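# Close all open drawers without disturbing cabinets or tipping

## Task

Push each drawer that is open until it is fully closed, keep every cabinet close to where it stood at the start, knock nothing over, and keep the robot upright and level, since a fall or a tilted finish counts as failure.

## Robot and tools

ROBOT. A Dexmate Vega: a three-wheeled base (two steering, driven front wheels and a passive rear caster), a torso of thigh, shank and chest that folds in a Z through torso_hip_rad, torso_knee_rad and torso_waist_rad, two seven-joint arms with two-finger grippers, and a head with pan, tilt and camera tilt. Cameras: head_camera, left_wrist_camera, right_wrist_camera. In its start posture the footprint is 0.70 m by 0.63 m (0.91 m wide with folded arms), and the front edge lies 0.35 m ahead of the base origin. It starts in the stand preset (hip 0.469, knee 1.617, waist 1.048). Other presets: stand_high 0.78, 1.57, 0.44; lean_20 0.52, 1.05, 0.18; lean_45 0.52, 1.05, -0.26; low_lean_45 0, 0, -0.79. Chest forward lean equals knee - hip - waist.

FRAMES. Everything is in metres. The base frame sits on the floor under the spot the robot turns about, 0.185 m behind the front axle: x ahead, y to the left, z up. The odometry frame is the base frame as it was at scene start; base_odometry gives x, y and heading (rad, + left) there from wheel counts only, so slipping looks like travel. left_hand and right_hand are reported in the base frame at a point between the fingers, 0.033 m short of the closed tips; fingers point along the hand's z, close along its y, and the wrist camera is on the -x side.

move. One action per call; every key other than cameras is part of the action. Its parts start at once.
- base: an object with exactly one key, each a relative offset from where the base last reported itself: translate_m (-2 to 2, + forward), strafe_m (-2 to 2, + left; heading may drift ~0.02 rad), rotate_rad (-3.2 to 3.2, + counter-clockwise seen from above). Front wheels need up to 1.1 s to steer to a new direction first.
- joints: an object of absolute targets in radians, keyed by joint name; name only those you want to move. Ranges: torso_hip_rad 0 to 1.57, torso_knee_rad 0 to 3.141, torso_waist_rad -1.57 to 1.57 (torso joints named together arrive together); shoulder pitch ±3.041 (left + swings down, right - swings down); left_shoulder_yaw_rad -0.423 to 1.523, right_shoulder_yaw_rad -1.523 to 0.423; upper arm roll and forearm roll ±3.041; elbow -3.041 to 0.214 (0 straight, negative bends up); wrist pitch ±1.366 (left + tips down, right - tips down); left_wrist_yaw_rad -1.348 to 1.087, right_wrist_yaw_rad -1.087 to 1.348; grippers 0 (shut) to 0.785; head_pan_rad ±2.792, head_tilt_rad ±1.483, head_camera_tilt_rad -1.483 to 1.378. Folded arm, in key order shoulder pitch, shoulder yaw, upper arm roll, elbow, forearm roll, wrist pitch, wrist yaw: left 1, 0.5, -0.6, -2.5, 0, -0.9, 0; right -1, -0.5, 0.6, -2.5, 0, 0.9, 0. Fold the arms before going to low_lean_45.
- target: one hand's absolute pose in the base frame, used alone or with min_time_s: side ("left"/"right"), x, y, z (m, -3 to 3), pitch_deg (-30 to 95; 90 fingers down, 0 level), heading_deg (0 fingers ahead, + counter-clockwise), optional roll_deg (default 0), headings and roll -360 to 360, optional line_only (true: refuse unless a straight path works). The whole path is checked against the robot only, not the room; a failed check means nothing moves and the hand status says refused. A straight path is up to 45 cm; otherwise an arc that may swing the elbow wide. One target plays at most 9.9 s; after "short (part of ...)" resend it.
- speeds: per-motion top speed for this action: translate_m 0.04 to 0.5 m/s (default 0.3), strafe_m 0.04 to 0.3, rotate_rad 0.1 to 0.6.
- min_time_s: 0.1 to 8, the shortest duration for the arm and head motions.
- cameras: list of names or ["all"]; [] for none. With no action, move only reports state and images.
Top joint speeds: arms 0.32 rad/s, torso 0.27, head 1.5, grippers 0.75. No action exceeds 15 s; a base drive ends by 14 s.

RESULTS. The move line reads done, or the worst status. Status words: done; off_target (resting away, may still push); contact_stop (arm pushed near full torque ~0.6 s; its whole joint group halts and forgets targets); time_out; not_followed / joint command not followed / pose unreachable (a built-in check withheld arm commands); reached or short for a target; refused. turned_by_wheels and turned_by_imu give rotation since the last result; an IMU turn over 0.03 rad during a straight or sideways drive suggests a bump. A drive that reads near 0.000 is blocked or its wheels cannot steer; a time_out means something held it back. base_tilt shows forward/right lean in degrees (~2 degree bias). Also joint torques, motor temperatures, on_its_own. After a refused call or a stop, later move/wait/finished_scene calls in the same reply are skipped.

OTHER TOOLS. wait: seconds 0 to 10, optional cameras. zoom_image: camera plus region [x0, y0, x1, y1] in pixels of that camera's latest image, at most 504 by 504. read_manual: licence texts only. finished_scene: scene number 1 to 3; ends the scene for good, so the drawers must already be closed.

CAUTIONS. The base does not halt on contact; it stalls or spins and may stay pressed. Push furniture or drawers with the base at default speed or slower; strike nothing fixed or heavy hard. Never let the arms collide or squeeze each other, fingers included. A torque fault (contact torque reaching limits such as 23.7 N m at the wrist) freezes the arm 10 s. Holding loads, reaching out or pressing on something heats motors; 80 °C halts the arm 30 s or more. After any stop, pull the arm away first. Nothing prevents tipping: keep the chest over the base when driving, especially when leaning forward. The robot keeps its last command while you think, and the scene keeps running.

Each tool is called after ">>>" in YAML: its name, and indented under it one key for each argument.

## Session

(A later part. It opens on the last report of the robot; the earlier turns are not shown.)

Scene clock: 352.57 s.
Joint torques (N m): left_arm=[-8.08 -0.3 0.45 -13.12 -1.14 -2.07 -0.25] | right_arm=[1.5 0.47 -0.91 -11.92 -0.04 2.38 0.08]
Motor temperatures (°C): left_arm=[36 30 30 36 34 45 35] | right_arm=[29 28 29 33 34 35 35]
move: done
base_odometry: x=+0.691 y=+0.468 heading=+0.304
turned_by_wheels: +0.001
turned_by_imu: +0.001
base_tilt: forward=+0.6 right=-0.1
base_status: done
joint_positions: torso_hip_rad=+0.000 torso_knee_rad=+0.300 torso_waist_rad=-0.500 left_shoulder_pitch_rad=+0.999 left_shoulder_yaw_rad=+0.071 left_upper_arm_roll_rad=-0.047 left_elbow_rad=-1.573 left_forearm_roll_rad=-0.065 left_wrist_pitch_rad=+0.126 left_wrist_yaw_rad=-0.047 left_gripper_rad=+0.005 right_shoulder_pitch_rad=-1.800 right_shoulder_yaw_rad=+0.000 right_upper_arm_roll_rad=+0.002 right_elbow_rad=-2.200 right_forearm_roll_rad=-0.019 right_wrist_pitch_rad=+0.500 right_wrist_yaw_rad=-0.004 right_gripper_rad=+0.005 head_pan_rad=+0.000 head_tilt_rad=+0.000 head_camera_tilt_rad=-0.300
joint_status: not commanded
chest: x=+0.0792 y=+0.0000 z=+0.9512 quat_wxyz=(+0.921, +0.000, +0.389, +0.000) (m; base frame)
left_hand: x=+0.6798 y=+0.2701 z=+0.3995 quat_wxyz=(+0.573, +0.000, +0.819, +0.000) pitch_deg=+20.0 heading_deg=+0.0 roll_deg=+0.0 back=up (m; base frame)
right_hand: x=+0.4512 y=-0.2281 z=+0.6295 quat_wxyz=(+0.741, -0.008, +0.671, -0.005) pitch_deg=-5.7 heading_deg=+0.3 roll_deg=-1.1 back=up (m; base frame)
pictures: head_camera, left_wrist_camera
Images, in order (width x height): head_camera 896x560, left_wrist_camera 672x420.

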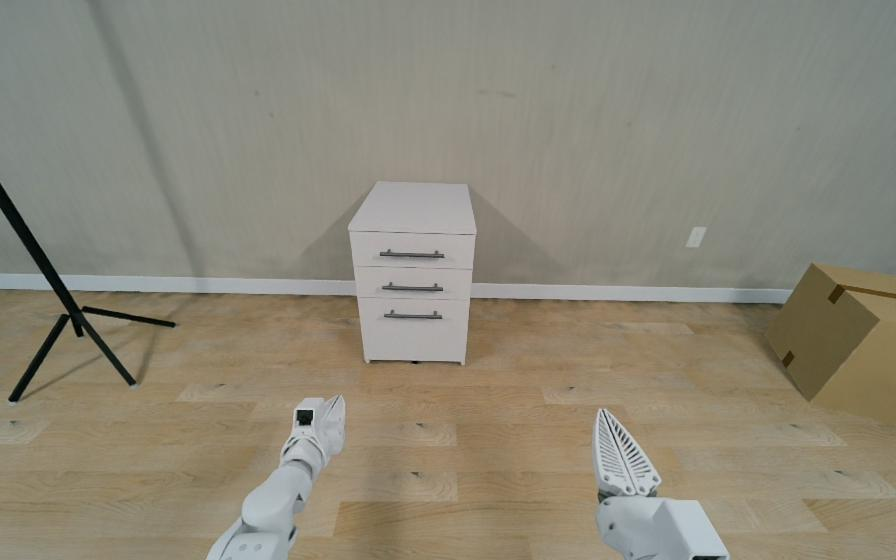

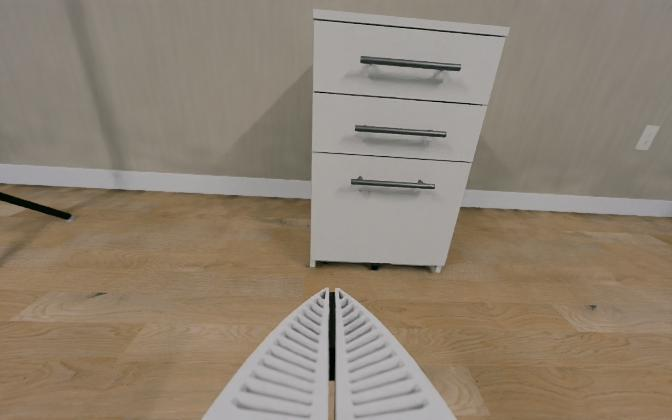

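>>> move:
  base: {"translate_m": -1.6}
  speeds: {"translate_m": 0.4}
  joints: {"left_shoulder_pitch_rad": 1.8, "left_shoulder_yaw_rad": 0.0, "left_upper_arm_roll_rad": 0.0, "left_elbow_rad": -2.2, "left_forearm_roll_rad": 0.0, "left_wrist_pitch_rad": -0.5, "left_wrist_yaw_rad": 0.0, "head_pan_rad": 1.57, "head_camera_tilt_rad": 0.3}
  cameras: ["head_camera"]

Scene clock: 380.47 s.
Joint torques (N m): left_arm=[5.71 -0.56 2.78 -12.95 -0.29 -2.65 0.37] | right_arm=[2.99 0.43 -0.66 -11.83 -0.05 2.81 0.17]
move: done
base_odometry: x=-0.834 y=-0.017 heading=+0.305
turned_by_wheels: +0.001
turned_by_imu: +0.001
base_tilt: forward=+0.6 right=-0.1
base_status: done
joint_positions: torso_hip_rad=+0.000 torso_knee_rad=+0.300 torso_waist_rad=-0.500 left_shoulder_pitch_rad=+1.800 left_shoulder_yaw_rad=+0.000 left_upper_arm_roll_rad=+0.000 left_elbow_rad=-2.200 left_forearm_roll_rad=+0.000 left_wrist_pitch_rad=-0.499 left_wrist_yaw_rad=+0.000 left_gripper_rad=+0.005 right_shoulder_pitch_rad=-1.800 right_shoulder_yaw_rad=+0.000 right_upper_arm_roll_rad=+0.002 right_elbow_rad=-2.200 right_forearm_roll_rad=-0.019 right_wrist_pitch_rad=+0.500 right_wrist_yaw_rad=-0.004 right_gripper_rad=+0.005 head_pan_rad=+1.570 head_tilt_rad=+0.000 head_camera_tilt_rad=+0.300
joint_status: all done
chest: x=+0.0792 y=+0.0000 z=+0.9512 quat_wxyz=(+0.921, +0.000, +0.389, +0.000) (m; base frame)
left_hand: x=+0.4514 y=+0.2293 z=+0.6296 quat_wxyz=(+0.741, +0.000, +0.671, +0.000) pitch_deg=-5.7 heading_deg=+0.0 roll_deg=+0.0 back=up (m; base frame)
right_hand: x=+0.4512 y=-0.2281 z=+0.6295 quat_wxyz=(+0.741, -0.008, +0.671, -0.005) pitch_deg=-5.7 heading_deg=+0.3 roll_deg=-1.1 back=up (m; base frame)
pictures: head_camera
Images, in order (width x height): head_camera 896x560.

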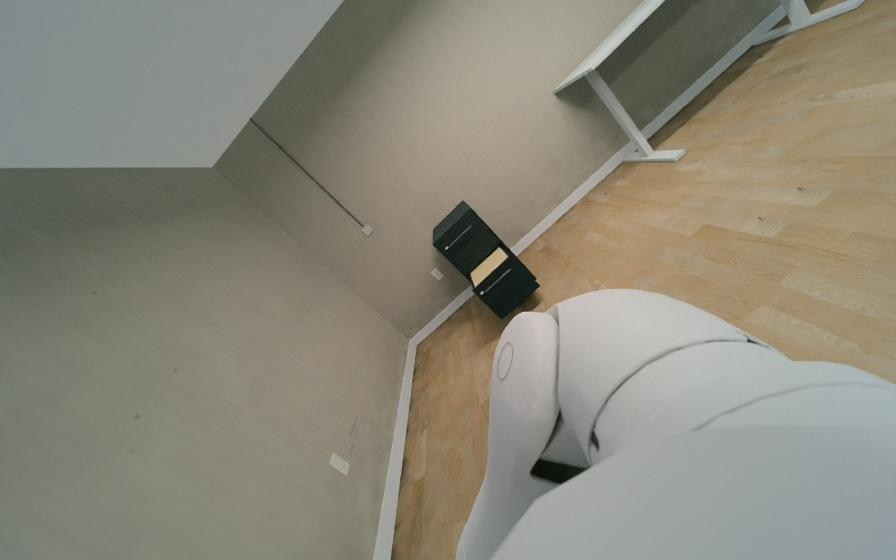

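>>> move:
  base: {"rotate_rad": 1.57}
  joints: {"head_pan_rad": 0.0, "head_camera_tilt_rad": -0.3}
  cameras: ["head_camera"]

Scene clock: 389.57 s.
Joint torques (N m): left_arm=[7.31 -3.1 3.98 -14.79 0.3 -2.72 0.07] | right_arm=[2.97 1.08 -0.69 -11.02 -0.03 2.03 -0.08]
Motor temperatures (°C): left_arm=[31 30 30 33 34 40 35] | right_arm=[29 28 29 33 34 35 35]
move: done
base_odometry: x=-0.833 y=-0.018 heading=+1.877
turned_by_wheels: +1.572
turned_by_imu: +1.544
base_tilt: forward=+0.7 right=-0.1
base_status: done
joint_positions: torso_hip_rad=+0.000 torso_knee_rad=+0.300 torso_waist_rad=-0.500 left_shoulder_pitch_rad=+1.800 left_shoulder_yaw_rad=+0.000 left_upper_arm_roll_rad=+0.000 left_elbow_rad=-2.200 left_forearm_roll_rad=+0.000 left_wrist_pitch_rad=-0.500 left_wrist_yaw_rad=+0.000 left_gripper_rad=+0.005 right_shoulder_pitch_rad=-1.800 right_shoulder_yaw_rad=+0.000 right_upper_arm_roll_rad=+0.002 right_elbow_rad=-2.200 right_forearm_roll_rad=-0.019 right_wrist_pitch_rad=+0.500 right_wrist_yaw_rad=-0.004 right_gripper_rad=+0.005 head_pan_rad=+0.000 head_tilt_rad=+0.000 head_camera_tilt_rad=-0.300
joint_status: all done
chest: x=+0.0792 y=+0.0000 z=+0.9512 quat_wxyz=(+0.921, +0.000, +0.389, +0.000) (m; base frame)
left_hand: x=+0.4513 y=+0.2293 z=+0.6297 quat_wxyz=(+0.741, +0.000, +0.671, +0.000) pitch_deg=-5.7 heading_deg=+0.0 roll_deg=+0.0 back=up (m; base frame)
right_hand: x=+0.4512 y=-0.2281 z=+0.6295 quat_wxyz=(+0.741, -0.008, +0.671, -0.005) pitch_deg=-5.7 heading_deg=+0.3 roll_deg=-1.1 back=up (m; base frame)
pictures: head_camera
Images, in order (width x height): head_camera 896x560.

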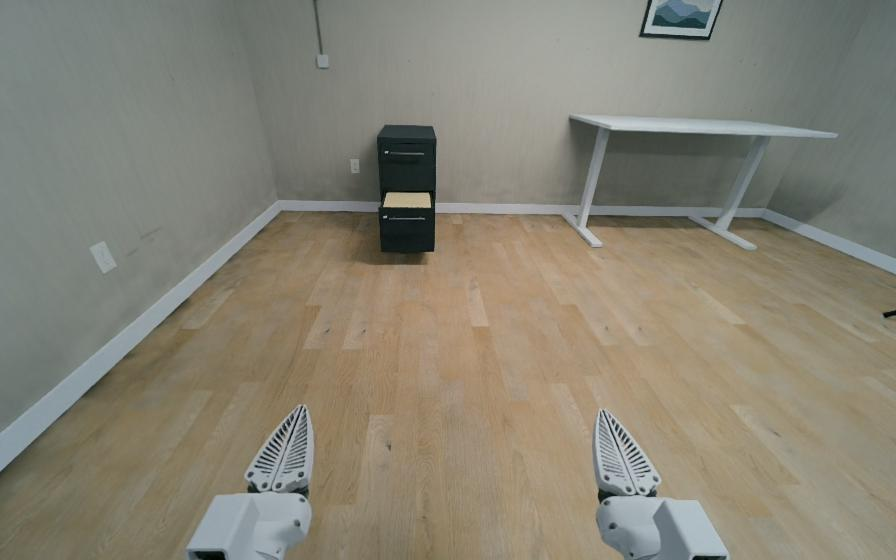

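>>> zoom_image:
  camera: "head_camera"
  region: [340, 110, 480, 270]

Scaled by 3.150 from the camera's 896x560 image, which has a finer 960x600 frame.

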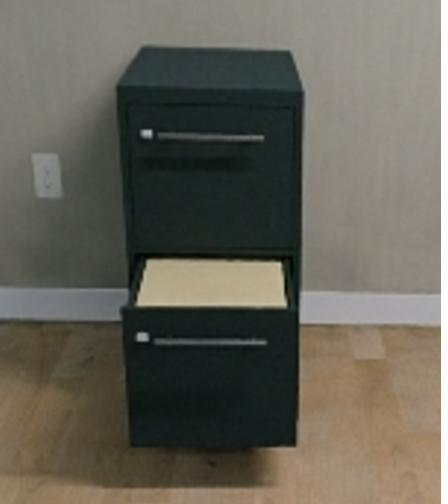

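>>> move:
  base: {"translate_m": 1.25}
  speeds: {"translate_m": 0.4}
  cameras: []

>>> move:
  target: {"side": "left", "x": 0.66, "y": 0.24, "z": 0.26, "pitch_deg": 35, "heading_deg": 0}
  cameras: ["head_camera", "left_wrist_camera"]

Scene clock: 415.67 s.
Joint torques (N m): left_arm=[8.23 -3.74 2.61 -12.53 -0.32 -2.64 -0.02] | right_arm=[2.62 1.18 -0.86 -11.59 -0.07 2.9 0.07]
move: done
base_odometry: x=-1.214 y=+1.172 heading=+1.878
turned_by_wheels: +0.000
turned_by_imu: +0.003
base_tilt: forward=+0.6 right=-0.1
base_status: done
joint_positions: torso_hip_rad=+0.000 torso_knee_rad=+0.300 torso_waist_rad=-0.500 left_shoulder_pitch_rad=+1.800 left_shoulder_yaw_rad=+0.000 left_upper_arm_roll_rad=+0.000 left_elbow_rad=-2.200 left_forearm_roll_rad=+0.000 left_wrist_pitch_rad=-0.500 left_wrist_yaw_rad=+0.000 left_gripper_rad=+0.005 right_shoulder_pitch_rad=-1.800 right_shoulder_yaw_rad=+0.000 right_upper_arm_roll_rad=+0.002 right_elbow_rad=-2.200 right_forearm_roll_rad=-0.019 right_wrist_pitch_rad=+0.500 right_wrist_yaw_rad=-0.004 right_gripper_rad=+0.005 head_pan_rad=+0.000 head_tilt_rad=+0.000 head_camera_tilt_rad=-0.300
joint_status: not commanded
chest: x=+0.0792 y=+0.0000 z=+0.9512 quat_wxyz=(+0.921, +0.000, +0.389, +0.000) (m; base frame)
left_hand: x=+0.4513 y=+0.2293 z=+0.6297 quat_wxyz=(+0.741, +0.000, +0.671, +0.000) pitch_deg=-5.7 heading_deg=+0.0 roll_deg=+0.0 back=up (m; base frame)
right_hand: x=+0.4512 y=-0.2281 z=+0.6295 quat_wxyz=(+0.741, -0.008, +0.671, -0.005) pitch_deg=-5.7 heading_deg=+0.3 roll_deg=-1.1 back=up (m; base frame)
pictures: none
No camera images: "cameras" was empty.

Scene clock: 421.30 s.
Joint torques (N m): left_arm=[-13.37 4.3 3.03 -10.23 0.09 -0.76 -0.43] | right_arm=[2.64 0.28 -0.55 -11.61 0.03 2.73 -0.04]
move: done
base_odometry: x=-1.214 y=+1.172 heading=+1.878
turned_by_wheels: +0.000
turned_by_imu: +0.001
base_tilt: forward=+0.7 right=-0.1
base_status: not commanded
joint_positions: torso_hip_rad=+0.000 torso_knee_rad=+0.300 torso_waist_rad=-0.500 left_shoulder_pitch_rad=+0.838 left_shoulder_yaw_rad=+0.018 left_upper_arm_roll_rad=-0.008 left_elbow_rad=-1.196 left_forearm_roll_rad=-0.011 left_wrist_pitch_rad=+0.167 left_wrist_yaw_rad=-0.014 left_gripper_rad=+0.005 right_shoulder_pitch_rad=-1.800 right_shoulder_yaw_rad=+0.000 right_upper_arm_roll_rad=+0.002 right_elbow_rad=-2.200 right_forearm_roll_rad=-0.019 right_wrist_pitch_rad=+0.500 right_wrist_yaw_rad=-0.004 right_gripper_rad=+0.005 head_pan_rad=+0.000 head_tilt_rad=+0.000 head_camera_tilt_rad=-0.300
joint_status: not commanded
chest: x=+0.0792 y=+0.0000 z=+0.9512 quat_wxyz=(+0.921, +0.000, +0.389, +0.000) (m; base frame)
left_hand: x=+0.6592 y=+0.2400 z=+0.2608 quat_wxyz=(+0.463, +0.000, +0.887, +0.000) pitch_deg=+34.9 heading_deg=+0.0 roll_deg=+0.0 back=up (m; base frame)
left_hand_status: reached (straight line, planned for 4.0 s): 1 mm and 0.1 deg off.
right_hand: x=+0.4512 y=-0.2281 z=+0.6295 quat_wxyz=(+0.741, -0.008, +0.671, -0.005) pitch_deg=-5.7 heading_deg=+0.3 roll_deg=-1.1 back=up (m; base frame)
pictures: head_camera, left_wrist_camera
Images, in order (width x height): head_camera 896x560, left_wrist_camera 672x420.

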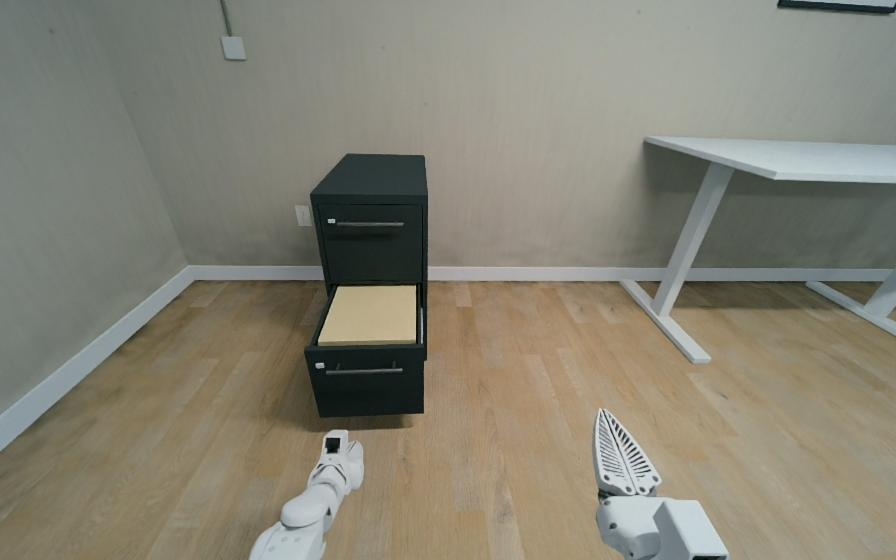

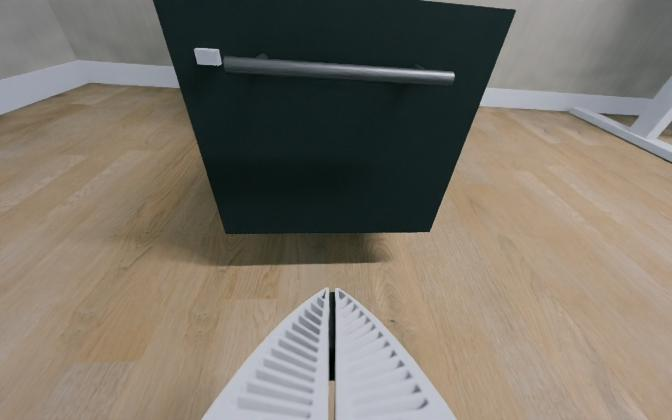

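>>> move:
  base: {"translate_m": 0.42}
  speeds: {"translate_m": 0.15}
  cameras: ["head_camera", "left_wrist_camera"]

Scene clock: 439.13 s.
Joint torques (N m): left_arm=[-12.15 1.35 3.54 -10.62 0.13 -3.37 0.08] | right_arm=[2.96 0.19 -0.7 -11.04 -0.03 2.8 -0.03]
move: done
base_odometry: x=-1.342 y=+1.572 heading=+1.878
turned_by_wheels: +0.000
turned_by_imu: +0.002
base_tilt: forward=+0.7 right=+0.0
base_status: done
joint_positions: torso_hip_rad=+0.000 torso_knee_rad=+0.300 torso_waist_rad=-0.500 left_shoulder_pitch_rad=+0.834 left_shoulder_yaw_rad=+0.018 left_upper_arm_roll_rad=-0.008 left_elbow_rad=-1.190 left_forearm_roll_rad=-0.011 left_wrist_pitch_rad=+0.168 left_wrist_yaw_rad=-0.014 left_gripper_rad=+0.005 right_shoulder_pitch_rad=-1.800 right_shoulder_yaw_rad=+0.000 right_upper_arm_roll_rad=+0.002 right_elbow_rad=-2.200 right_forearm_roll_rad=-0.019 right_wrist_pitch_rad=+0.500 right_wrist_yaw_rad=-0.004 right_gripper_rad=+0.005 head_pan_rad=+0.000 head_tilt_rad=+0.000 head_camera_tilt_rad=-0.300
joint_status: not commanded
chest: x=+0.0792 y=+0.0000 z=+0.9512 quat_wxyz=(+0.921, +0.000, +0.389, +0.000) (m; base frame)
left_hand: x=+0.6597 y=+0.2401 z=+0.2598 quat_wxyz=(+0.461, +0.000, +0.887, +0.000) pitch_deg=+35.0 heading_deg=+0.0 roll_deg=+0.0 back=up (m; base frame)
right_hand: x=+0.4512 y=-0.2281 z=+0.6295 quat_wxyz=(+0.741, -0.008, +0.671, -0.005) pitch_deg=-5.7 heading_deg=+0.3 roll_deg=-1.1 back=up (m; base frame)
pictures: head_camera, left_wrist_camera
Images, in order (width x height): head_camera 896x560, left_wrist_camera 672x420.

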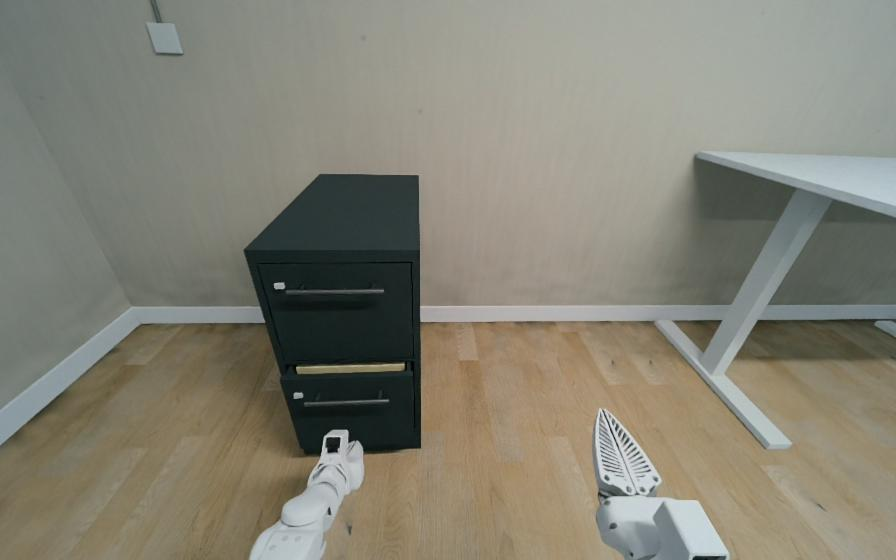

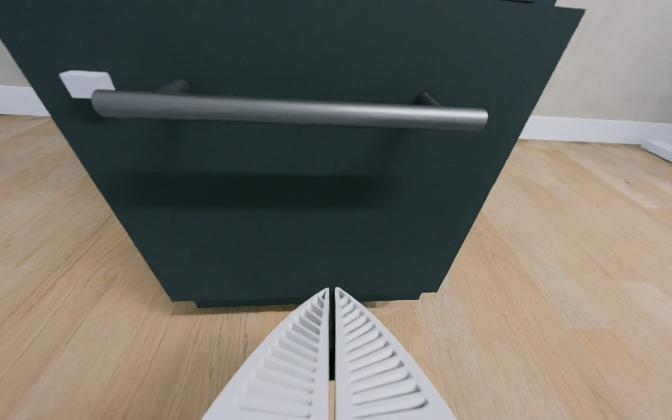

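>>> move:
  base: {"translate_m": 0.07}
  speeds: {"translate_m": 0.08}
  cameras: ["head_camera", "left_wrist_camera"]

>>> zoom_image:
  camera: "head_camera"
  region: [230, 230, 440, 460]

Scene clock: 456.83 s.
Joint torques (N m): left_arm=[-12.06 0.84 5.21 -12.6 -0.3 -1.5 -0.13] | right_arm=[2.49 0.55 -0.62 -10.7 -0.09 1.91 0.03]
move: done
base_odometry: x=-1.364 y=+1.639 heading=+1.878
turned_by_wheels: +0.000
turned_by_imu: +0.001
base_tilt: forward=+0.7 right=+0.0
base_status: done
joint_positions: torso_hip_rad=+0.000 torso_knee_rad=+0.300 torso_waist_rad=-0.500 left_shoulder_pitch_rad=+0.834 left_shoulder_yaw_rad=+0.018 left_upper_arm_roll_rad=-0.008 left_elbow_rad=-1.190 left_forearm_roll_rad=-0.011 left_wrist_pitch_rad=+0.168 left_wrist_yaw_rad=-0.014 left_gripper_rad=+0.005 right_shoulder_pitch_rad=-1.800 right_shoulder_yaw_rad=+0.000 right_upper_arm_roll_rad=+0.002 right_elbow_rad=-2.200 right_forearm_roll_rad=-0.019 right_wrist_pitch_rad=+0.500 right_wrist_yaw_rad=-0.004 right_gripper_rad=+0.005 head_pan_rad=+0.000 head_tilt_rad=+0.000 head_camera_tilt_rad=-0.300
joint_status: not commanded
chest: x=+0.0792 y=+0.0000 z=+0.9512 quat_wxyz=(+0.921, +0.000, +0.389, +0.000) (m; base frame)
left_hand: x=+0.6597 y=+0.2401 z=+0.2598 quat_wxyz=(+0.461, +0.000, +0.887, +0.000) pitch_deg=+35.0 heading_deg=+0.0 roll_deg=+0.0 back=up (m; base frame)
right_hand: x=+0.4512 y=-0.2281 z=+0.6295 quat_wxyz=(+0.741, -0.008, +0.671, -0.005) pitch_deg=-5.7 heading_deg=+0.3 roll_deg=-1.1 back=up (m; base frame)
pictures: head_camera, left_wrist_camera
Images, in order (width x height): head_camera 896x560, left_wrist_camera 672x420.

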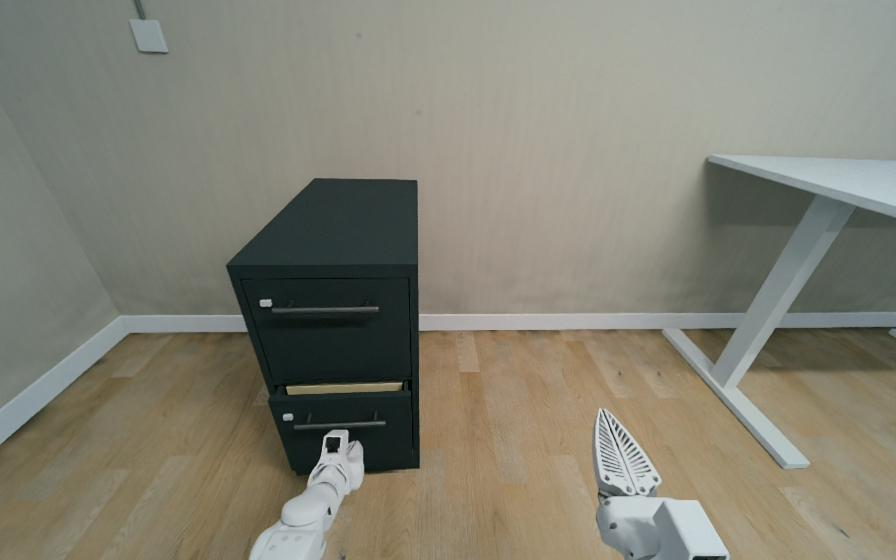

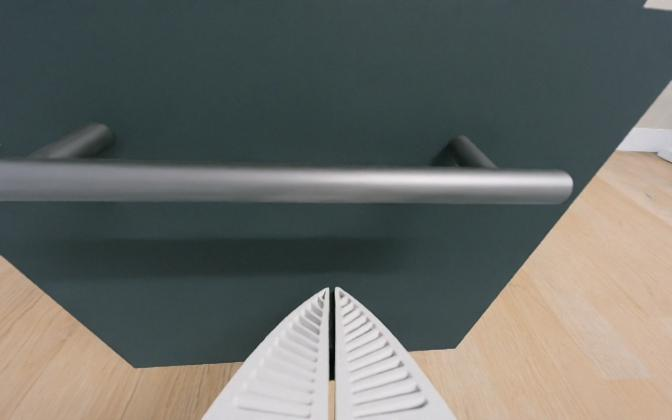

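Scaled by 2.191 from the camera's 896x560 image, which has a finer 960x600 frame.

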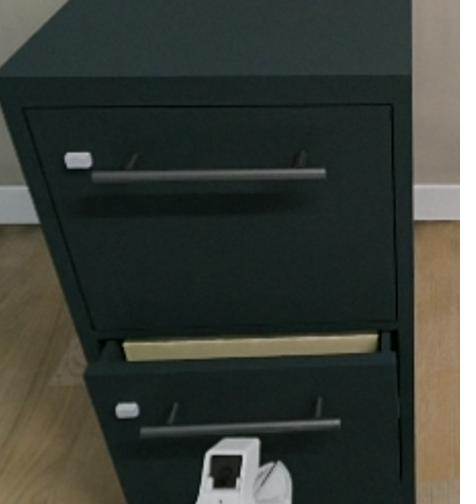

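>>> move:
  base: {"translate_m": 0.05}
  speeds: {"translate_m": 0.08}
  cameras: ["head_camera", "left_wrist_camera"]

>>> zoom_image:
  camera: "head_camera"
  region: [200, 240, 440, 500]

Scene clock: 463.57 s.
Joint torques (N m): left_arm=[-11.07 1.21 2.54 -12.7 -0.78 -2.26 0.11] | right_arm=[2.76 0.43 -1.25 -11.02 0.01 2.33 0.23]
move: done
base_odometry: x=-1.379 y=+1.687 heading=+1.879
turned_by_wheels: +0.000
turned_by_imu: +0.001
base_tilt: forward=+0.7 right=-0.1
base_status: done
joint_positions: torso_hip_rad=+0.000 torso_knee_rad=+0.300 torso_waist_rad=-0.500 left_shoulder_pitch_rad=+0.834 left_shoulder_yaw_rad=+0.018 left_upper_arm_roll_rad=-0.008 left_elbow_rad=-1.190 left_forearm_roll_rad=-0.011 left_wrist_pitch_rad=+0.168 left_wrist_yaw_rad=-0.014 left_gripper_rad=+0.005 right_shoulder_pitch_rad=-1.800 right_shoulder_yaw_rad=+0.000 right_upper_arm_roll_rad=+0.002 right_elbow_rad=-2.200 right_forearm_roll_rad=-0.019 right_wrist_pitch_rad=+0.500 right_wrist_yaw_rad=-0.004 right_gripper_rad=+0.005 head_pan_rad=+0.000 head_tilt_rad=+0.000 head_camera_tilt_rad=-0.300
joint_status: not commanded
chest: x=+0.0792 y=+0.0000 z=+0.9512 quat_wxyz=(+0.921, +0.000, +0.389, +0.000) (m; base frame)
left_hand: x=+0.6597 y=+0.2400 z=+0.2598 quat_wxyz=(+0.461, +0.000, +0.887, +0.000) pitch_deg=+35.0 heading_deg=+0.0 roll_deg=+0.0 back=up (m; base frame)
right_hand: x=+0.4512 y=-0.2281 z=+0.6295 quat_wxyz=(+0.741, -0.008, +0.671, -0.005) pitch_deg=-5.7 heading_deg=+0.3 roll_deg=-1.1 back=up (m; base frame)
pictures: head_camera, left_wrist_camera
Images, in order (width x height): head_camera 896x560, left_wrist_camera 672x420.

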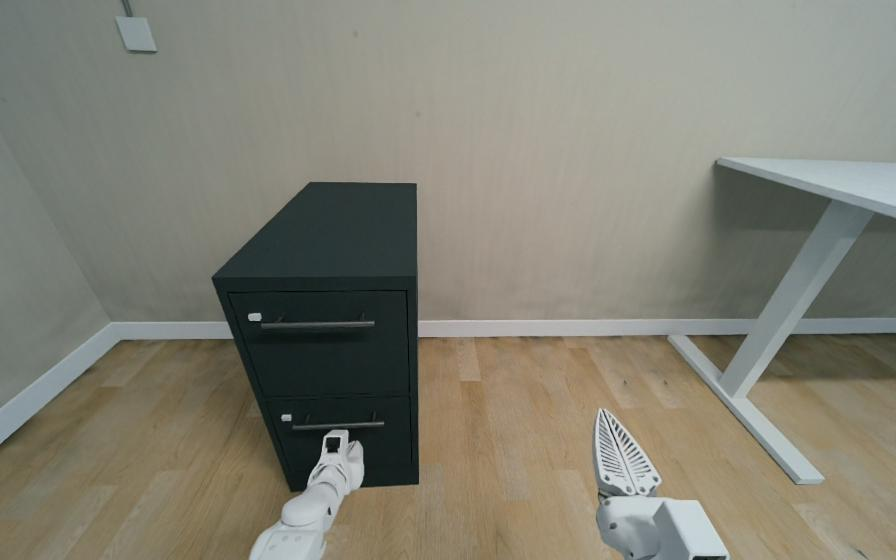

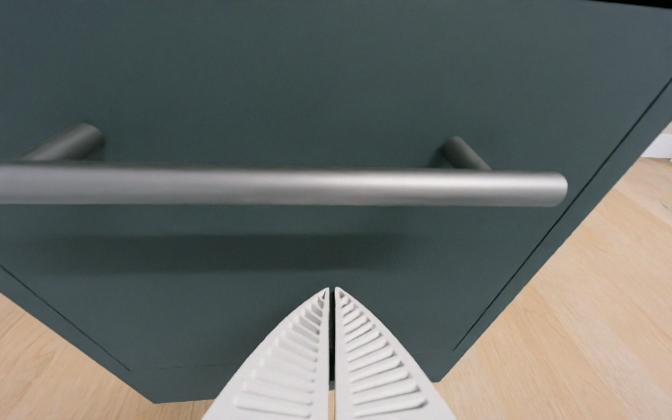

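Scaled by 1.938 from the camera's 896x560 image, which has a finer 960x600 frame.

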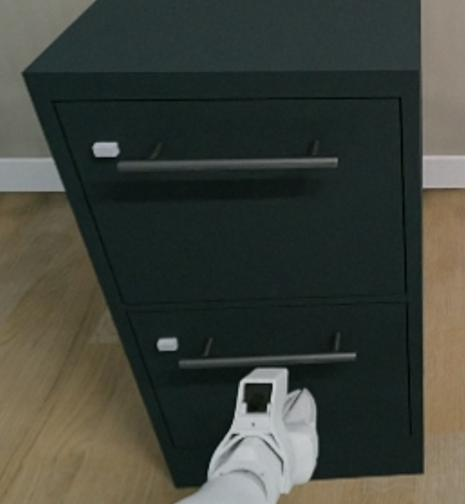

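>>> move:
  base: {"translate_m": 0.025}
  speeds: {"translate_m": 0.06}
  cameras: ["left_wrist_camera"]

Scene clock: 468.27 s.
Joint torques (N m): left_arm=[-23.29 3.17 0.77 -19.37 0.23 -5.82 0.79] | right_arm=[2.31 0.5 -0.56 -11.54 0.02 2.85 0.04]
move: done
base_odometry: x=-1.386 y=+1.710 heading=+1.879
turned_by_wheels: +0.001
turned_by_imu: +0.002
base_tilt: forward=+0.6 right=+0.0
base_status: done
joint_positions: torso_hip_rad=+0.000 torso_knee_rad=+0.300 torso_waist_rad=-0.500 left_shoulder_pitch_rad=+0.835 left_shoulder_yaw_rad=+0.018 left_upper_arm_roll_rad=-0.008 left_elbow_rad=-1.190 left_forearm_roll_rad=-0.011 left_wrist_pitch_rad=+0.169 left_wrist_yaw_rad=-0.015 left_gripper_rad=+0.005 right_shoulder_pitch_rad=-1.800 right_shoulder_yaw_rad=+0.000 right_upper_arm_roll_rad=+0.002 right_elbow_rad=-2.200 right_forearm_roll_rad=-0.019 right_wrist_pitch_rad=+0.500 right_wrist_yaw_rad=-0.004 right_gripper_rad=+0.005 head_pan_rad=+0.000 head_tilt_rad=+0.000 head_camera_tilt_rad=-0.300
joint_status: not commanded
chest: x=+0.0791 y=+0.0000 z=+0.9512 quat_wxyz=(+0.921, +0.000, +0.389, +0.000) (m; base frame)
left_hand: x=+0.6588 y=+0.2400 z=+0.2588 quat_wxyz=(+0.460, +0.000, +0.888, +0.000) pitch_deg=+35.2 heading_deg=+0.0 roll_deg=+0.0 back=up (m; base frame)
right_hand: x=+0.4512 y=-0.2281 z=+0.6295 quat_wxyz=(+0.741, -0.008, +0.671, -0.005) pitch_deg=-5.7 heading_deg=+0.3 roll_deg=-1.1 back=up (m; base frame)
pictures: left_wrist_camera
Images, in order (width x height): left_wrist_camera 672x420.

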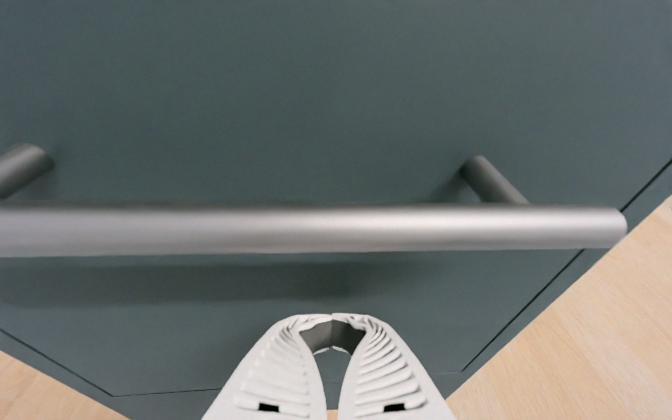

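>>> move:
  base: {"translate_m": -2.0}
  speeds: {"translate_m": 0.4}
  cameras: []

>>> move:
  base: {"rotate_rad": 1.57}
  joints: {"left_shoulder_pitch_rad": 1.8, "left_shoulder_yaw_rad": 0.0, "left_upper_arm_roll_rad": 0.0, "left_elbow_rad": -2.2, "left_forearm_roll_rad": 0.0, "left_wrist_pitch_rad": -0.5, "left_wrist_yaw_rad": 0.0}
  cameras: ["all"]

Scene clock: 509.47 s.
Joint torques (N m): left_arm=[-11.25 2.63 1.94 -11.44 -0.3 -1.82 0.61] | right_arm=[2.05 -0.65 -0.64 -11.2 -0.08 2.26 -0.14]
move: done
base_odometry: x=-0.772 y=-0.193 heading=+1.880
turned_by_wheels: +0.001
turned_by_imu: +0.001
base_tilt: forward=+0.7 right=-0.1
base_status: done
joint_positions: torso_hip_rad=+0.000 torso_knee_rad=+0.300 torso_waist_rad=-0.500 left_shoulder_pitch_rad=+0.834 left_shoulder_yaw_rad=+0.018 left_upper_arm_roll_rad=-0.008 left_elbow_rad=-1.190 left_forearm_roll_rad=-0.011 left_wrist_pitch_rad=+0.168 left_wrist_yaw_rad=-0.014 left_gripper_rad=+0.005 right_shoulder_pitch_rad=-1.800 right_shoulder_yaw_rad=+0.000 right_upper_arm_roll_rad=+0.002 right_elbow_rad=-2.200 right_forearm_roll_rad=-0.019 right_wrist_pitch_rad=+0.500 right_wrist_yaw_rad=-0.004 right_gripper_rad=+0.005 head_pan_rad=+0.000 head_tilt_rad=+0.000 head_camera_tilt_rad=-0.300
joint_status: not commanded
chest: x=+0.0792 y=+0.0000 z=+0.9512 quat_wxyz=(+0.921, +0.000, +0.389, +0.000) (m; base frame)
left_hand: x=+0.6597 y=+0.2400 z=+0.2598 quat_wxyz=(+0.461, +0.000, +0.887, +0.000) pitch_deg=+35.0 heading_deg=+0.0 roll_deg=+0.0 back=up (m; base frame)
right_hand: x=+0.4512 y=-0.2281 z=+0.6295 quat_wxyz=(+0.741, -0.008, +0.671, -0.005) pitch_deg=-5.7 heading_deg=+0.3 roll_deg=-1.1 back=up (m; base frame)
pictures: none
No camera images: "cameras" was empty.

Scene clock: 514.50 s.
Joint torques (N m): left_arm=[5.73 -0.23 3.07 -14.33 0.15 -2.68 0.47] | right_arm=[1.92 1.69 -0.82 -11.54 -0.07 2.49 0.04]
move: done
base_odometry: x=-0.771 y=-0.192 heading=-2.831
turned_by_wheels: +1.572
turned_by_imu: +1.543
base_tilt: forward=+0.6 right=-0.1
base_status: done
joint_positions: torso_hip_rad=+0.000 torso_knee_rad=+0.300 torso_waist_rad=-0.500 left_shoulder_pitch_rad=+1.794 left_shoulder_yaw_rad=+0.000 left_upper_arm_roll_rad=+0.000 left_elbow_rad=-2.194 left_forearm_roll_rad=+0.000 left_wrist_pitch_rad=-0.495 left_wrist_yaw_rad=+0.000 left_gripper_rad=+0.005 right_shoulder_pitch_rad=-1.800 right_shoulder_yaw_rad=+0.000 right_upper_arm_roll_rad=+0.002 right_elbow_rad=-2.200 right_forearm_roll_rad=-0.019 right_wrist_pitch_rad=+0.500 right_wrist_yaw_rad=-0.004 right_gripper_rad=+0.005 head_pan_rad=+0.000 head_tilt_rad=+0.000 head_camera_tilt_rad=-0.300
joint_status: all done
chest: x=+0.0792 y=+0.0000 z=+0.9512 quat_wxyz=(+0.921, +0.000, +0.389, +0.000) (m; base frame)
left_hand: x=+0.4527 y=+0.2293 z=+0.6266 quat_wxyz=(+0.740, +0.000, +0.673, +0.000) pitch_deg=-5.4 heading_deg=+0.0 roll_deg=+0.0 back=up (m; base frame)
right_hand: x=+0.4512 y=-0.2281 z=+0.6295 quat_wxyz=(+0.741, -0.008, +0.671, -0.005) pitch_deg=-5.7 heading_deg=+0.3 roll_deg=-1.1 back=up (m; base frame)
pictures: head_camera, left_wrist_camera, right_wrist_camera
Images, in order (width x height): head_camera 896x560, left_wrist_camera 672x420, right_wrist_camera 672x420.

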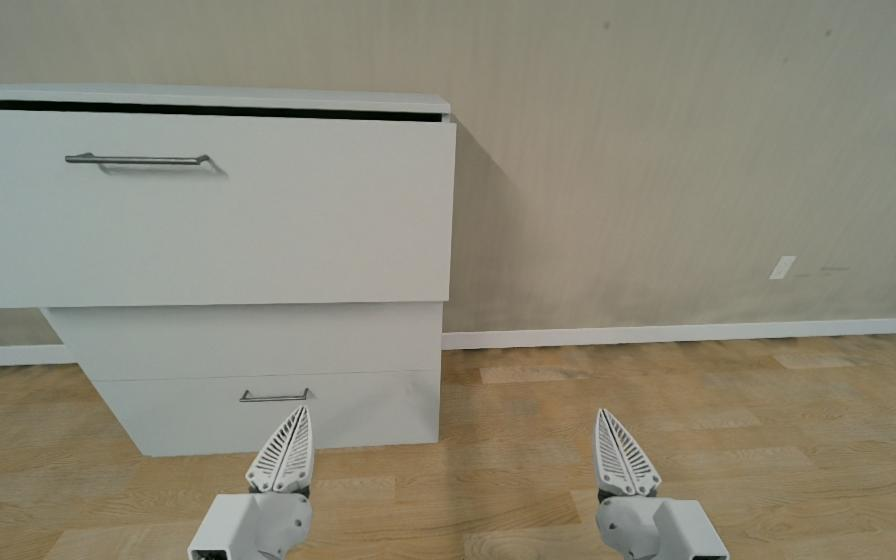

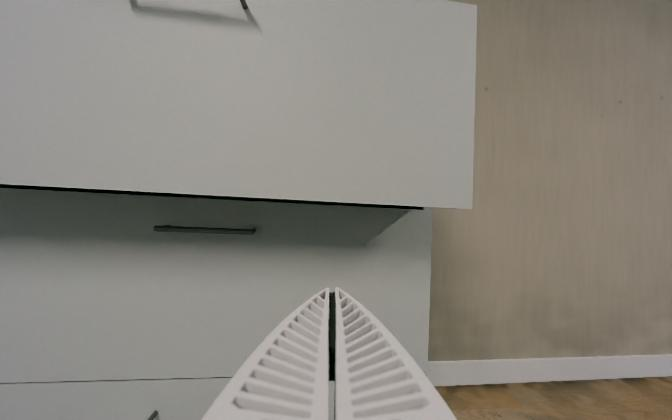

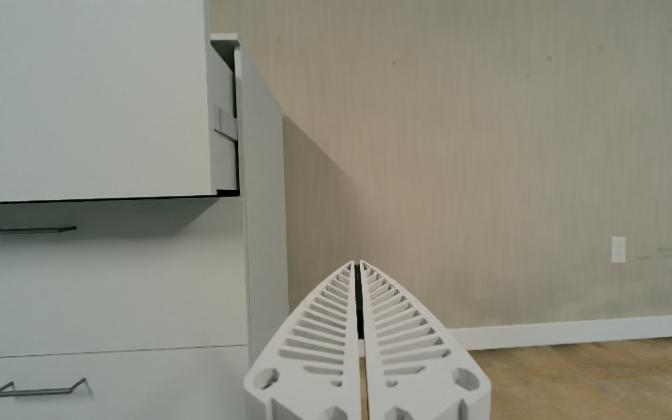

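>>> move:
  base: {"rotate_rad": 0.06}
  cameras: []

>>> move:
  base: {"strafe_m": 0.28}
  cameras: []

>>> move:
  target: {"side": "left", "x": 0.6, "y": 0.22, "z": 0.84, "pitch_deg": 0, "heading_deg": 0}
  cameras: ["all"]

Scene clock: 535.93 s.
Joint torques (N m): left_arm=[6.22 0.12 1.27 -13.68 0.62 -3.15 -0.08] | right_arm=[1.47 -0.16 -0.69 -12.18 -0.01 2.56 -0.04]
move: done
base_odometry: x=-0.771 y=-0.192 heading=-2.771
turned_by_wheels: +0.060
turned_by_imu: +0.059
base_tilt: forward=+0.7 right=-0.1
base_status: done
joint_positions: torso_hip_rad=+0.000 torso_knee_rad=+0.300 torso_waist_rad=-0.500 left_shoulder_pitch_rad=+1.800 left_shoulder_yaw_rad=+0.000 left_upper_arm_roll_rad=+0.000 left_elbow_rad=-2.200 left_forearm_roll_rad=+0.000 left_wrist_pitch_rad=-0.500 left_wrist_yaw_rad=+0.000 left_gripper_rad=+0.005 right_shoulder_pitch_rad=-1.800 right_shoulder_yaw_rad=+0.000 right_upper_arm_roll_rad=+0.002 right_elbow_rad=-2.200 right_forearm_roll_rad=-0.019 right_wrist_pitch_rad=+0.500 right_wrist_yaw_rad=-0.004 right_gripper_rad=+0.005 head_pan_rad=+0.000 head_tilt_rad=+0.000 head_camera_tilt_rad=-0.300
joint_status: not commanded
chest: x=+0.0792 y=+0.0000 z=+0.9512 quat_wxyz=(+0.921, +0.000, +0.389, +0.000) (m; base frame)
left_hand: x=+0.4513 y=+0.2293 z=+0.6297 quat_wxyz=(+0.741, +0.000, +0.671, +0.000) pitch_deg=-5.7 heading_deg=+0.0 roll_deg=+0.0 back=up (m; base frame)
right_hand: x=+0.4512 y=-0.2281 z=+0.6295 quat_wxyz=(+0.741, -0.008, +0.671, -0.005) pitch_deg=-5.7 heading_deg=+0.3 roll_deg=-1.1 back=up (m; base frame)
pictures: none
No camera images: "cameras" was empty.

Scene clock: 538.80 s.
Joint torques (N m): left_arm=[6.34 -2.16 2.67 -12.3 -0.31 -3.15 0.03] | right_arm=[2.98 0.84 -0.68 -10.68 -0.04 2.28 0]
move: done
base_odometry: x=-0.669 y=-0.452 heading=-2.767
turned_by_wheels: +0.004
turned_by_imu: +0.002
base_tilt: forward=+0.7 right=-0.1
base_status: done
joint_positions: torso_hip_rad=+0.000 torso_knee_rad=+0.300 torso_waist_rad=-0.500 left_shoulder_pitch_rad=+1.800 left_shoulder_yaw_rad=+0.000 left_upper_arm_roll_rad=+0.000 left_elbow_rad=-2.200 left_forearm_roll_rad=+0.000 left_wrist_pitch_rad=-0.500 left_wrist_yaw_rad=+0.000 left_gripper_rad=+0.005 right_shoulder_pitch_rad=-1.800 right_shoulder_yaw_rad=+0.000 right_upper_arm_roll_rad=+0.002 right_elbow_rad=-2.200 right_forearm_roll_rad=-0.019 right_wrist_pitch_rad=+0.500 right_wrist_yaw_rad=-0.004 right_gripper_rad=+0.005 head_pan_rad=+0.000 head_tilt_rad=+0.000 head_camera_tilt_rad=-0.300
joint_status: not commanded
chest: x=+0.0792 y=+0.0000 z=+0.9512 quat_wxyz=(+0.921, +0.000, +0.389, +0.000) (m; base frame)
left_hand: x=+0.4513 y=+0.2293 z=+0.6298 quat_wxyz=(+0.741, +0.000, +0.671, +0.000) pitch_deg=-5.7 heading_deg=+0.0 roll_deg=+0.0 back=up (m; base frame)
right_hand: x=+0.4512 y=-0.2281 z=+0.6295 quat_wxyz=(+0.741, -0.008, +0.671, -0.005) pitch_deg=-5.7 heading_deg=+0.3 roll_deg=-1.1 back=up (m; base frame)
pictures: none
No camera images: "cameras" was empty.

Scene clock: 539.10 s.
Joint torques (N m): left_arm=[6.22 -2.49 1.73 -12.72 0.39 -1.84 -0.27] | right_arm=[1.76 -0.26 -0.62 -11.62 -0.04 2.55 -0.03]
move: refused
base_odometry: x=-0.669 y=-0.452 heading=-2.767
turned_by_wheels: +0.000
turned_by_imu: +0.000
base_tilt: forward=+0.7 right=-0.1
base_status: not commanded
joint_positions: torso_hip_rad=+0.000 torso_knee_rad=+0.300 torso_waist_rad=-0.500 left_shoulder_pitch_rad=+1.800 left_shoulder_yaw_rad=+0.000 left_upper_arm_roll_rad=+0.000 left_elbow_rad=-2.200 left_forearm_roll_rad=+0.000 left_wrist_pitch_rad=-0.500 left_wrist_yaw_rad=+0.000 left_gripper_rad=+0.005 right_shoulder_pitch_rad=-1.800 right_shoulder_yaw_rad=+0.000 right_upper_arm_roll_rad=+0.002 right_elbow_rad=-2.200 right_forearm_roll_rad=-0.019 right_wrist_pitch_rad=+0.500 right_wrist_yaw_rad=-0.004 right_gripper_rad=+0.005 head_pan_rad=+0.000 head_tilt_rad=+0.000 head_camera_tilt_rad=-0.300
joint_status: not commanded
chest: x=+0.0792 y=+0.0000 z=+0.9512 quat_wxyz=(+0.921, +0.000, +0.389, +0.000) (m; base frame)
left_hand: x=+0.4513 y=+0.2293 z=+0.6298 quat_wxyz=(+0.741, +0.000, +0.671, +0.000) pitch_deg=-5.7 heading_deg=+0.0 roll_deg=+0.0 back=up (m; base frame)
left_hand_status: refused: the best posture that gets there brings the left upper arm within 2.4 cm of the left forearm (limit 2.6). Nothing moved.
right_hand: x=+0.4512 y=-0.2281 z=+0.6295 quat_wxyz=(+0.741, -0.008, +0.671, -0.005) pitch_deg=-5.7 heading_deg=+0.3 roll_deg=-1.1 back=up (m; base frame)
pictures: head_camera, left_wrist_camera, right_wrist_camera
Images, in order (width x height): head_camera 896x560, left_wrist_camera 672x420, right_wrist_camera 672x420.

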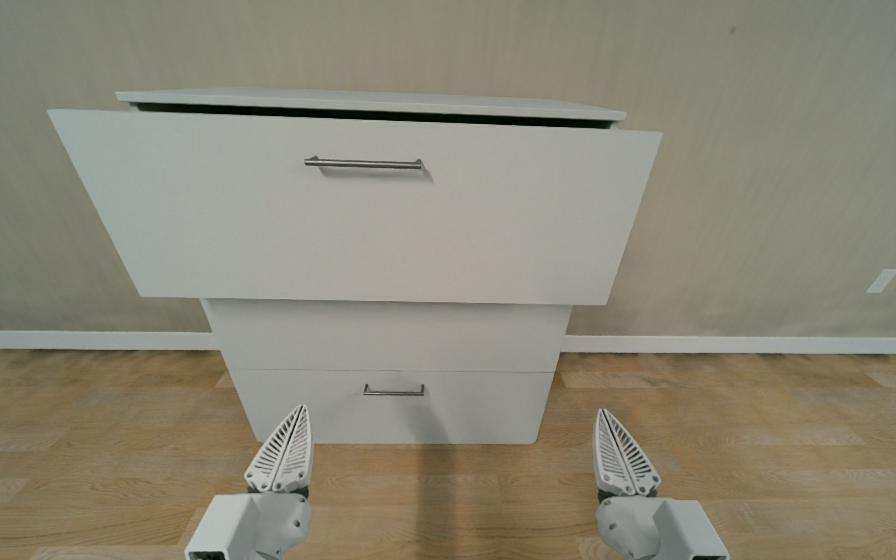

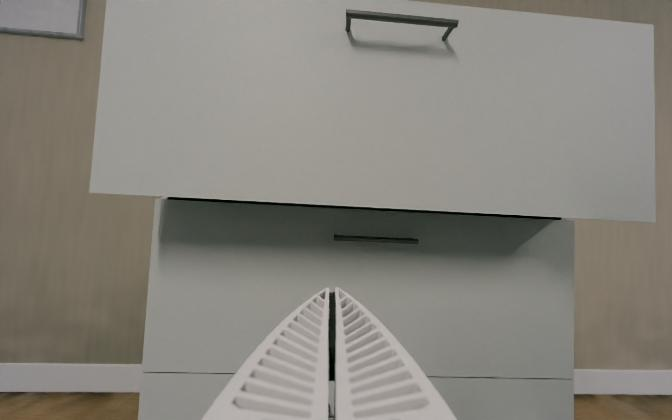

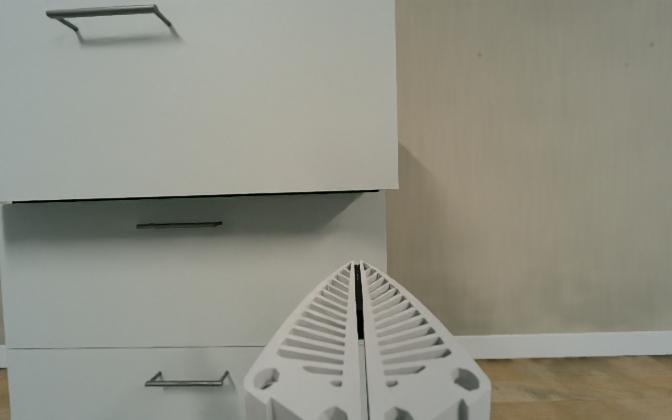

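>>> move:
  joints: {"torso_hip_rad": 0.2, "torso_knee_rad": 0.9, "torso_waist_rad": 0.2, "left_shoulder_pitch_rad": 1.7, "left_elbow_rad": -2.0, "left_wrist_pitch_rad": -0.2, "right_shoulder_pitch_rad": -1.8, "right_elbow_rad": -2.2, "right_wrist_pitch_rad": 0.2, "head_camera_tilt_rad": 0.1}
  cameras: ["head_camera", "left_wrist_camera"]

Scene clock: 559.20 s.
Joint torques (N m): left_arm=[-2.47 -1.81 2.79 -13.73 0.67 -1.83 0.52] | right_arm=[5.67 -0.08 -0.65 -12.7 -0.02 2.08 0.08]
move: done
base_odometry: x=-0.669 y=-0.452 heading=-2.767
turned_by_wheels: +0.000
turned_by_imu: +0.001
base_tilt: forward=+0.6 right=-0.1
base_status: not commanded
joint_positions: torso_hip_rad=+0.200 torso_knee_rad=+0.900 torso_waist_rad=+0.200 left_shoulder_pitch_rad=+1.700 left_shoulder_yaw_rad=+0.000 left_upper_arm_roll_rad=+0.000 left_elbow_rad=-2.000 left_forearm_roll_rad=+0.000 left_wrist_pitch_rad=-0.200 left_wrist_yaw_rad=+0.000 left_gripper_rad=+0.005 right_shoulder_pitch_rad=-1.800 right_shoulder_yaw_rad=+0.000 right_upper_arm_roll_rad=+0.002 right_elbow_rad=-2.200 right_forearm_roll_rad=-0.019 right_wrist_pitch_rad=+0.200 right_wrist_yaw_rad=-0.004 right_gripper_rad=+0.005 head_pan_rad=+0.000 head_tilt_rad=+0.000 head_camera_tilt_rad=+0.100
joint_status: all done
chest: x=+0.0501 y=+0.0000 z=+1.2181 quat_wxyz=(+0.969, +0.000, +0.248, +0.000) (m; base frame)
left_hand: x=+0.5509 y=+0.2293 z=+0.8318 quat_wxyz=(+0.707, +0.000, +0.707, +0.000) pitch_deg=+0.0 heading_deg=+0.0 roll_deg=+0.0 back=up (m; base frame)
right_hand: x=+0.5285 y=-0.2303 z=+0.9106 quat_wxyz=(+0.741, -0.006, +0.671, -0.008) pitch_deg=-5.7 heading_deg=-0.1 roll_deg=-1.1 back=up (m; base frame)
pictures: head_camera, left_wrist_camera
Images, in order (width x height): head_camera 896x560, left_wrist_camera 672x420.

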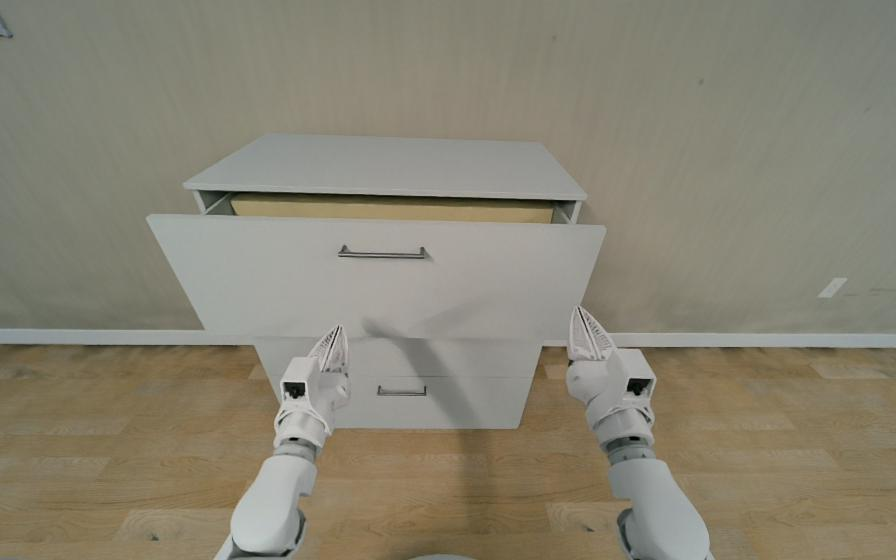

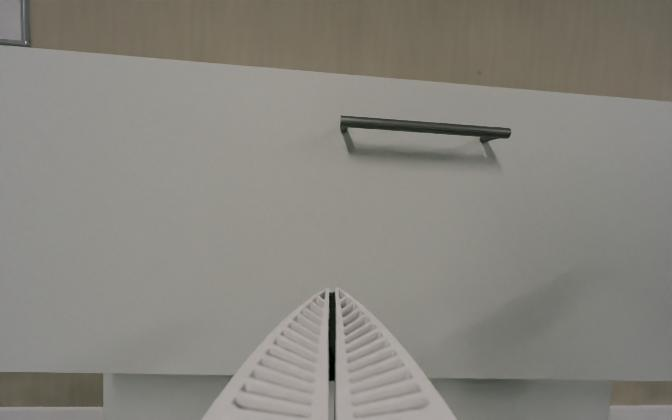

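>>> move:
  base: {"translate_m": 0.24}
  speeds: {"translate_m": 0.12}
  cameras: ["head_camera", "left_wrist_camera"]

>>> zoom_image:
  camera: "head_camera"
  region: [100, 180, 604, 500]

Scene clock: 573.37 s.
Joint torques (N m): left_arm=[-12.73 -2.43 4.88 -18.91 0.56 -2.49 0.23] | right_arm=[6.35 0.74 -0.72 -12.51 -0.02 1.63 -0.01]
move: done
base_odometry: x=-0.892 y=-0.541 heading=-2.767
turned_by_wheels: +0.000
turned_by_imu: +0.001
base_tilt: forward=+0.6 right=-0.1
base_status: done
joint_positions: torso_hip_rad=+0.200 torso_knee_rad=+0.900 torso_waist_rad=+0.200 left_shoulder_pitch_rad=+1.701 left_shoulder_yaw_rad=+0.000 left_upper_arm_roll_rad=+0.000 left_elbow_rad=-1.999 left_forearm_roll_rad=+0.000 left_wrist_pitch_rad=-0.200 left_wrist_yaw_rad=+0.000 left_gripper_rad=+0.005 right_shoulder_pitch_rad=-1.800 right_shoulder_yaw_rad=+0.000 right_upper_arm_roll_rad=+0.002 right_elbow_rad=-2.200 right_forearm_roll_rad=-0.019 right_wrist_pitch_rad=+0.200 right_wrist_yaw_rad=-0.004 right_gripper_rad=+0.005 head_pan_rad=+0.000 head_tilt_rad=+0.000 head_camera_tilt_rad=+0.100
joint_status: not commanded
chest: x=+0.0497 y=+0.0000 z=+1.2181 quat_wxyz=(+0.969, +0.000, +0.247, +0.000) (m; base frame)
left_hand: x=+0.5505 y=+0.2293 z=+0.8311 quat_wxyz=(+0.707, +0.000, +0.708, +0.000) pitch_deg=+0.1 heading_deg=+0.0 roll_deg=+0.0 back=up (m; base frame)
right_hand: x=+0.5283 y=-0.2303 z=+0.9107 quat_wxyz=(+0.741, -0.006, +0.671, -0.008) pitch_deg=-5.7 heading_deg=-0.1 roll_deg=-1.1 back=up (m; base frame)
pictures: head_camera, left_wrist_camera
Images, in order (width x height): head_camera 896x560, left_wrist_camera 672x420.

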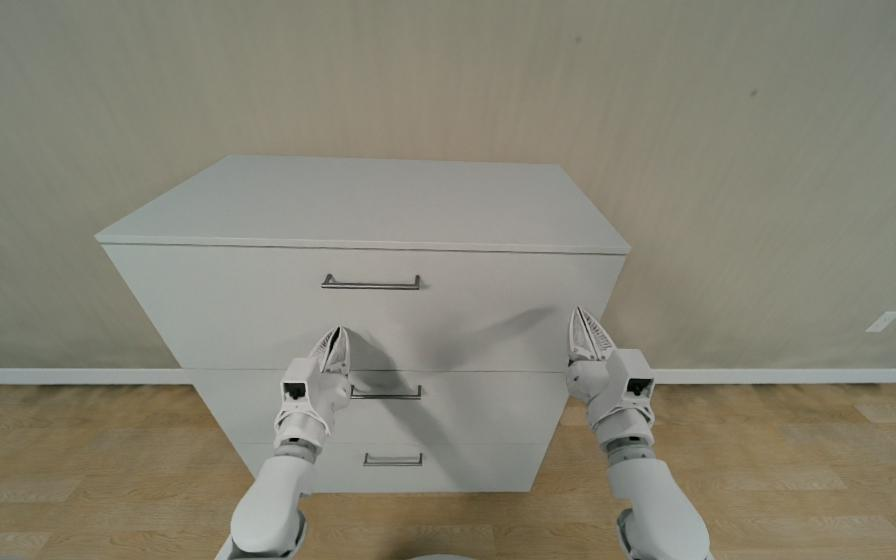

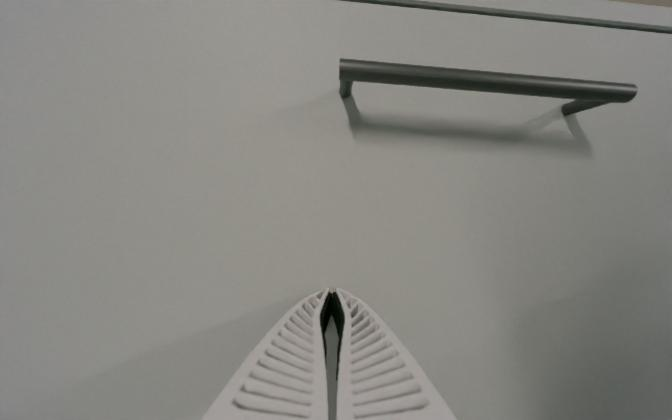

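Scaled by 1.000.

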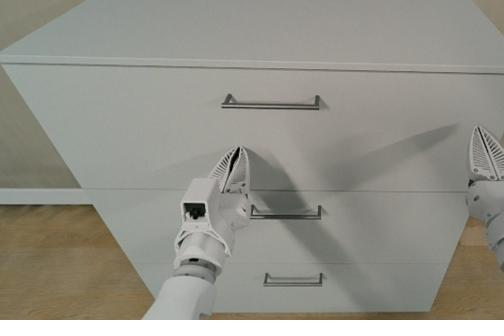

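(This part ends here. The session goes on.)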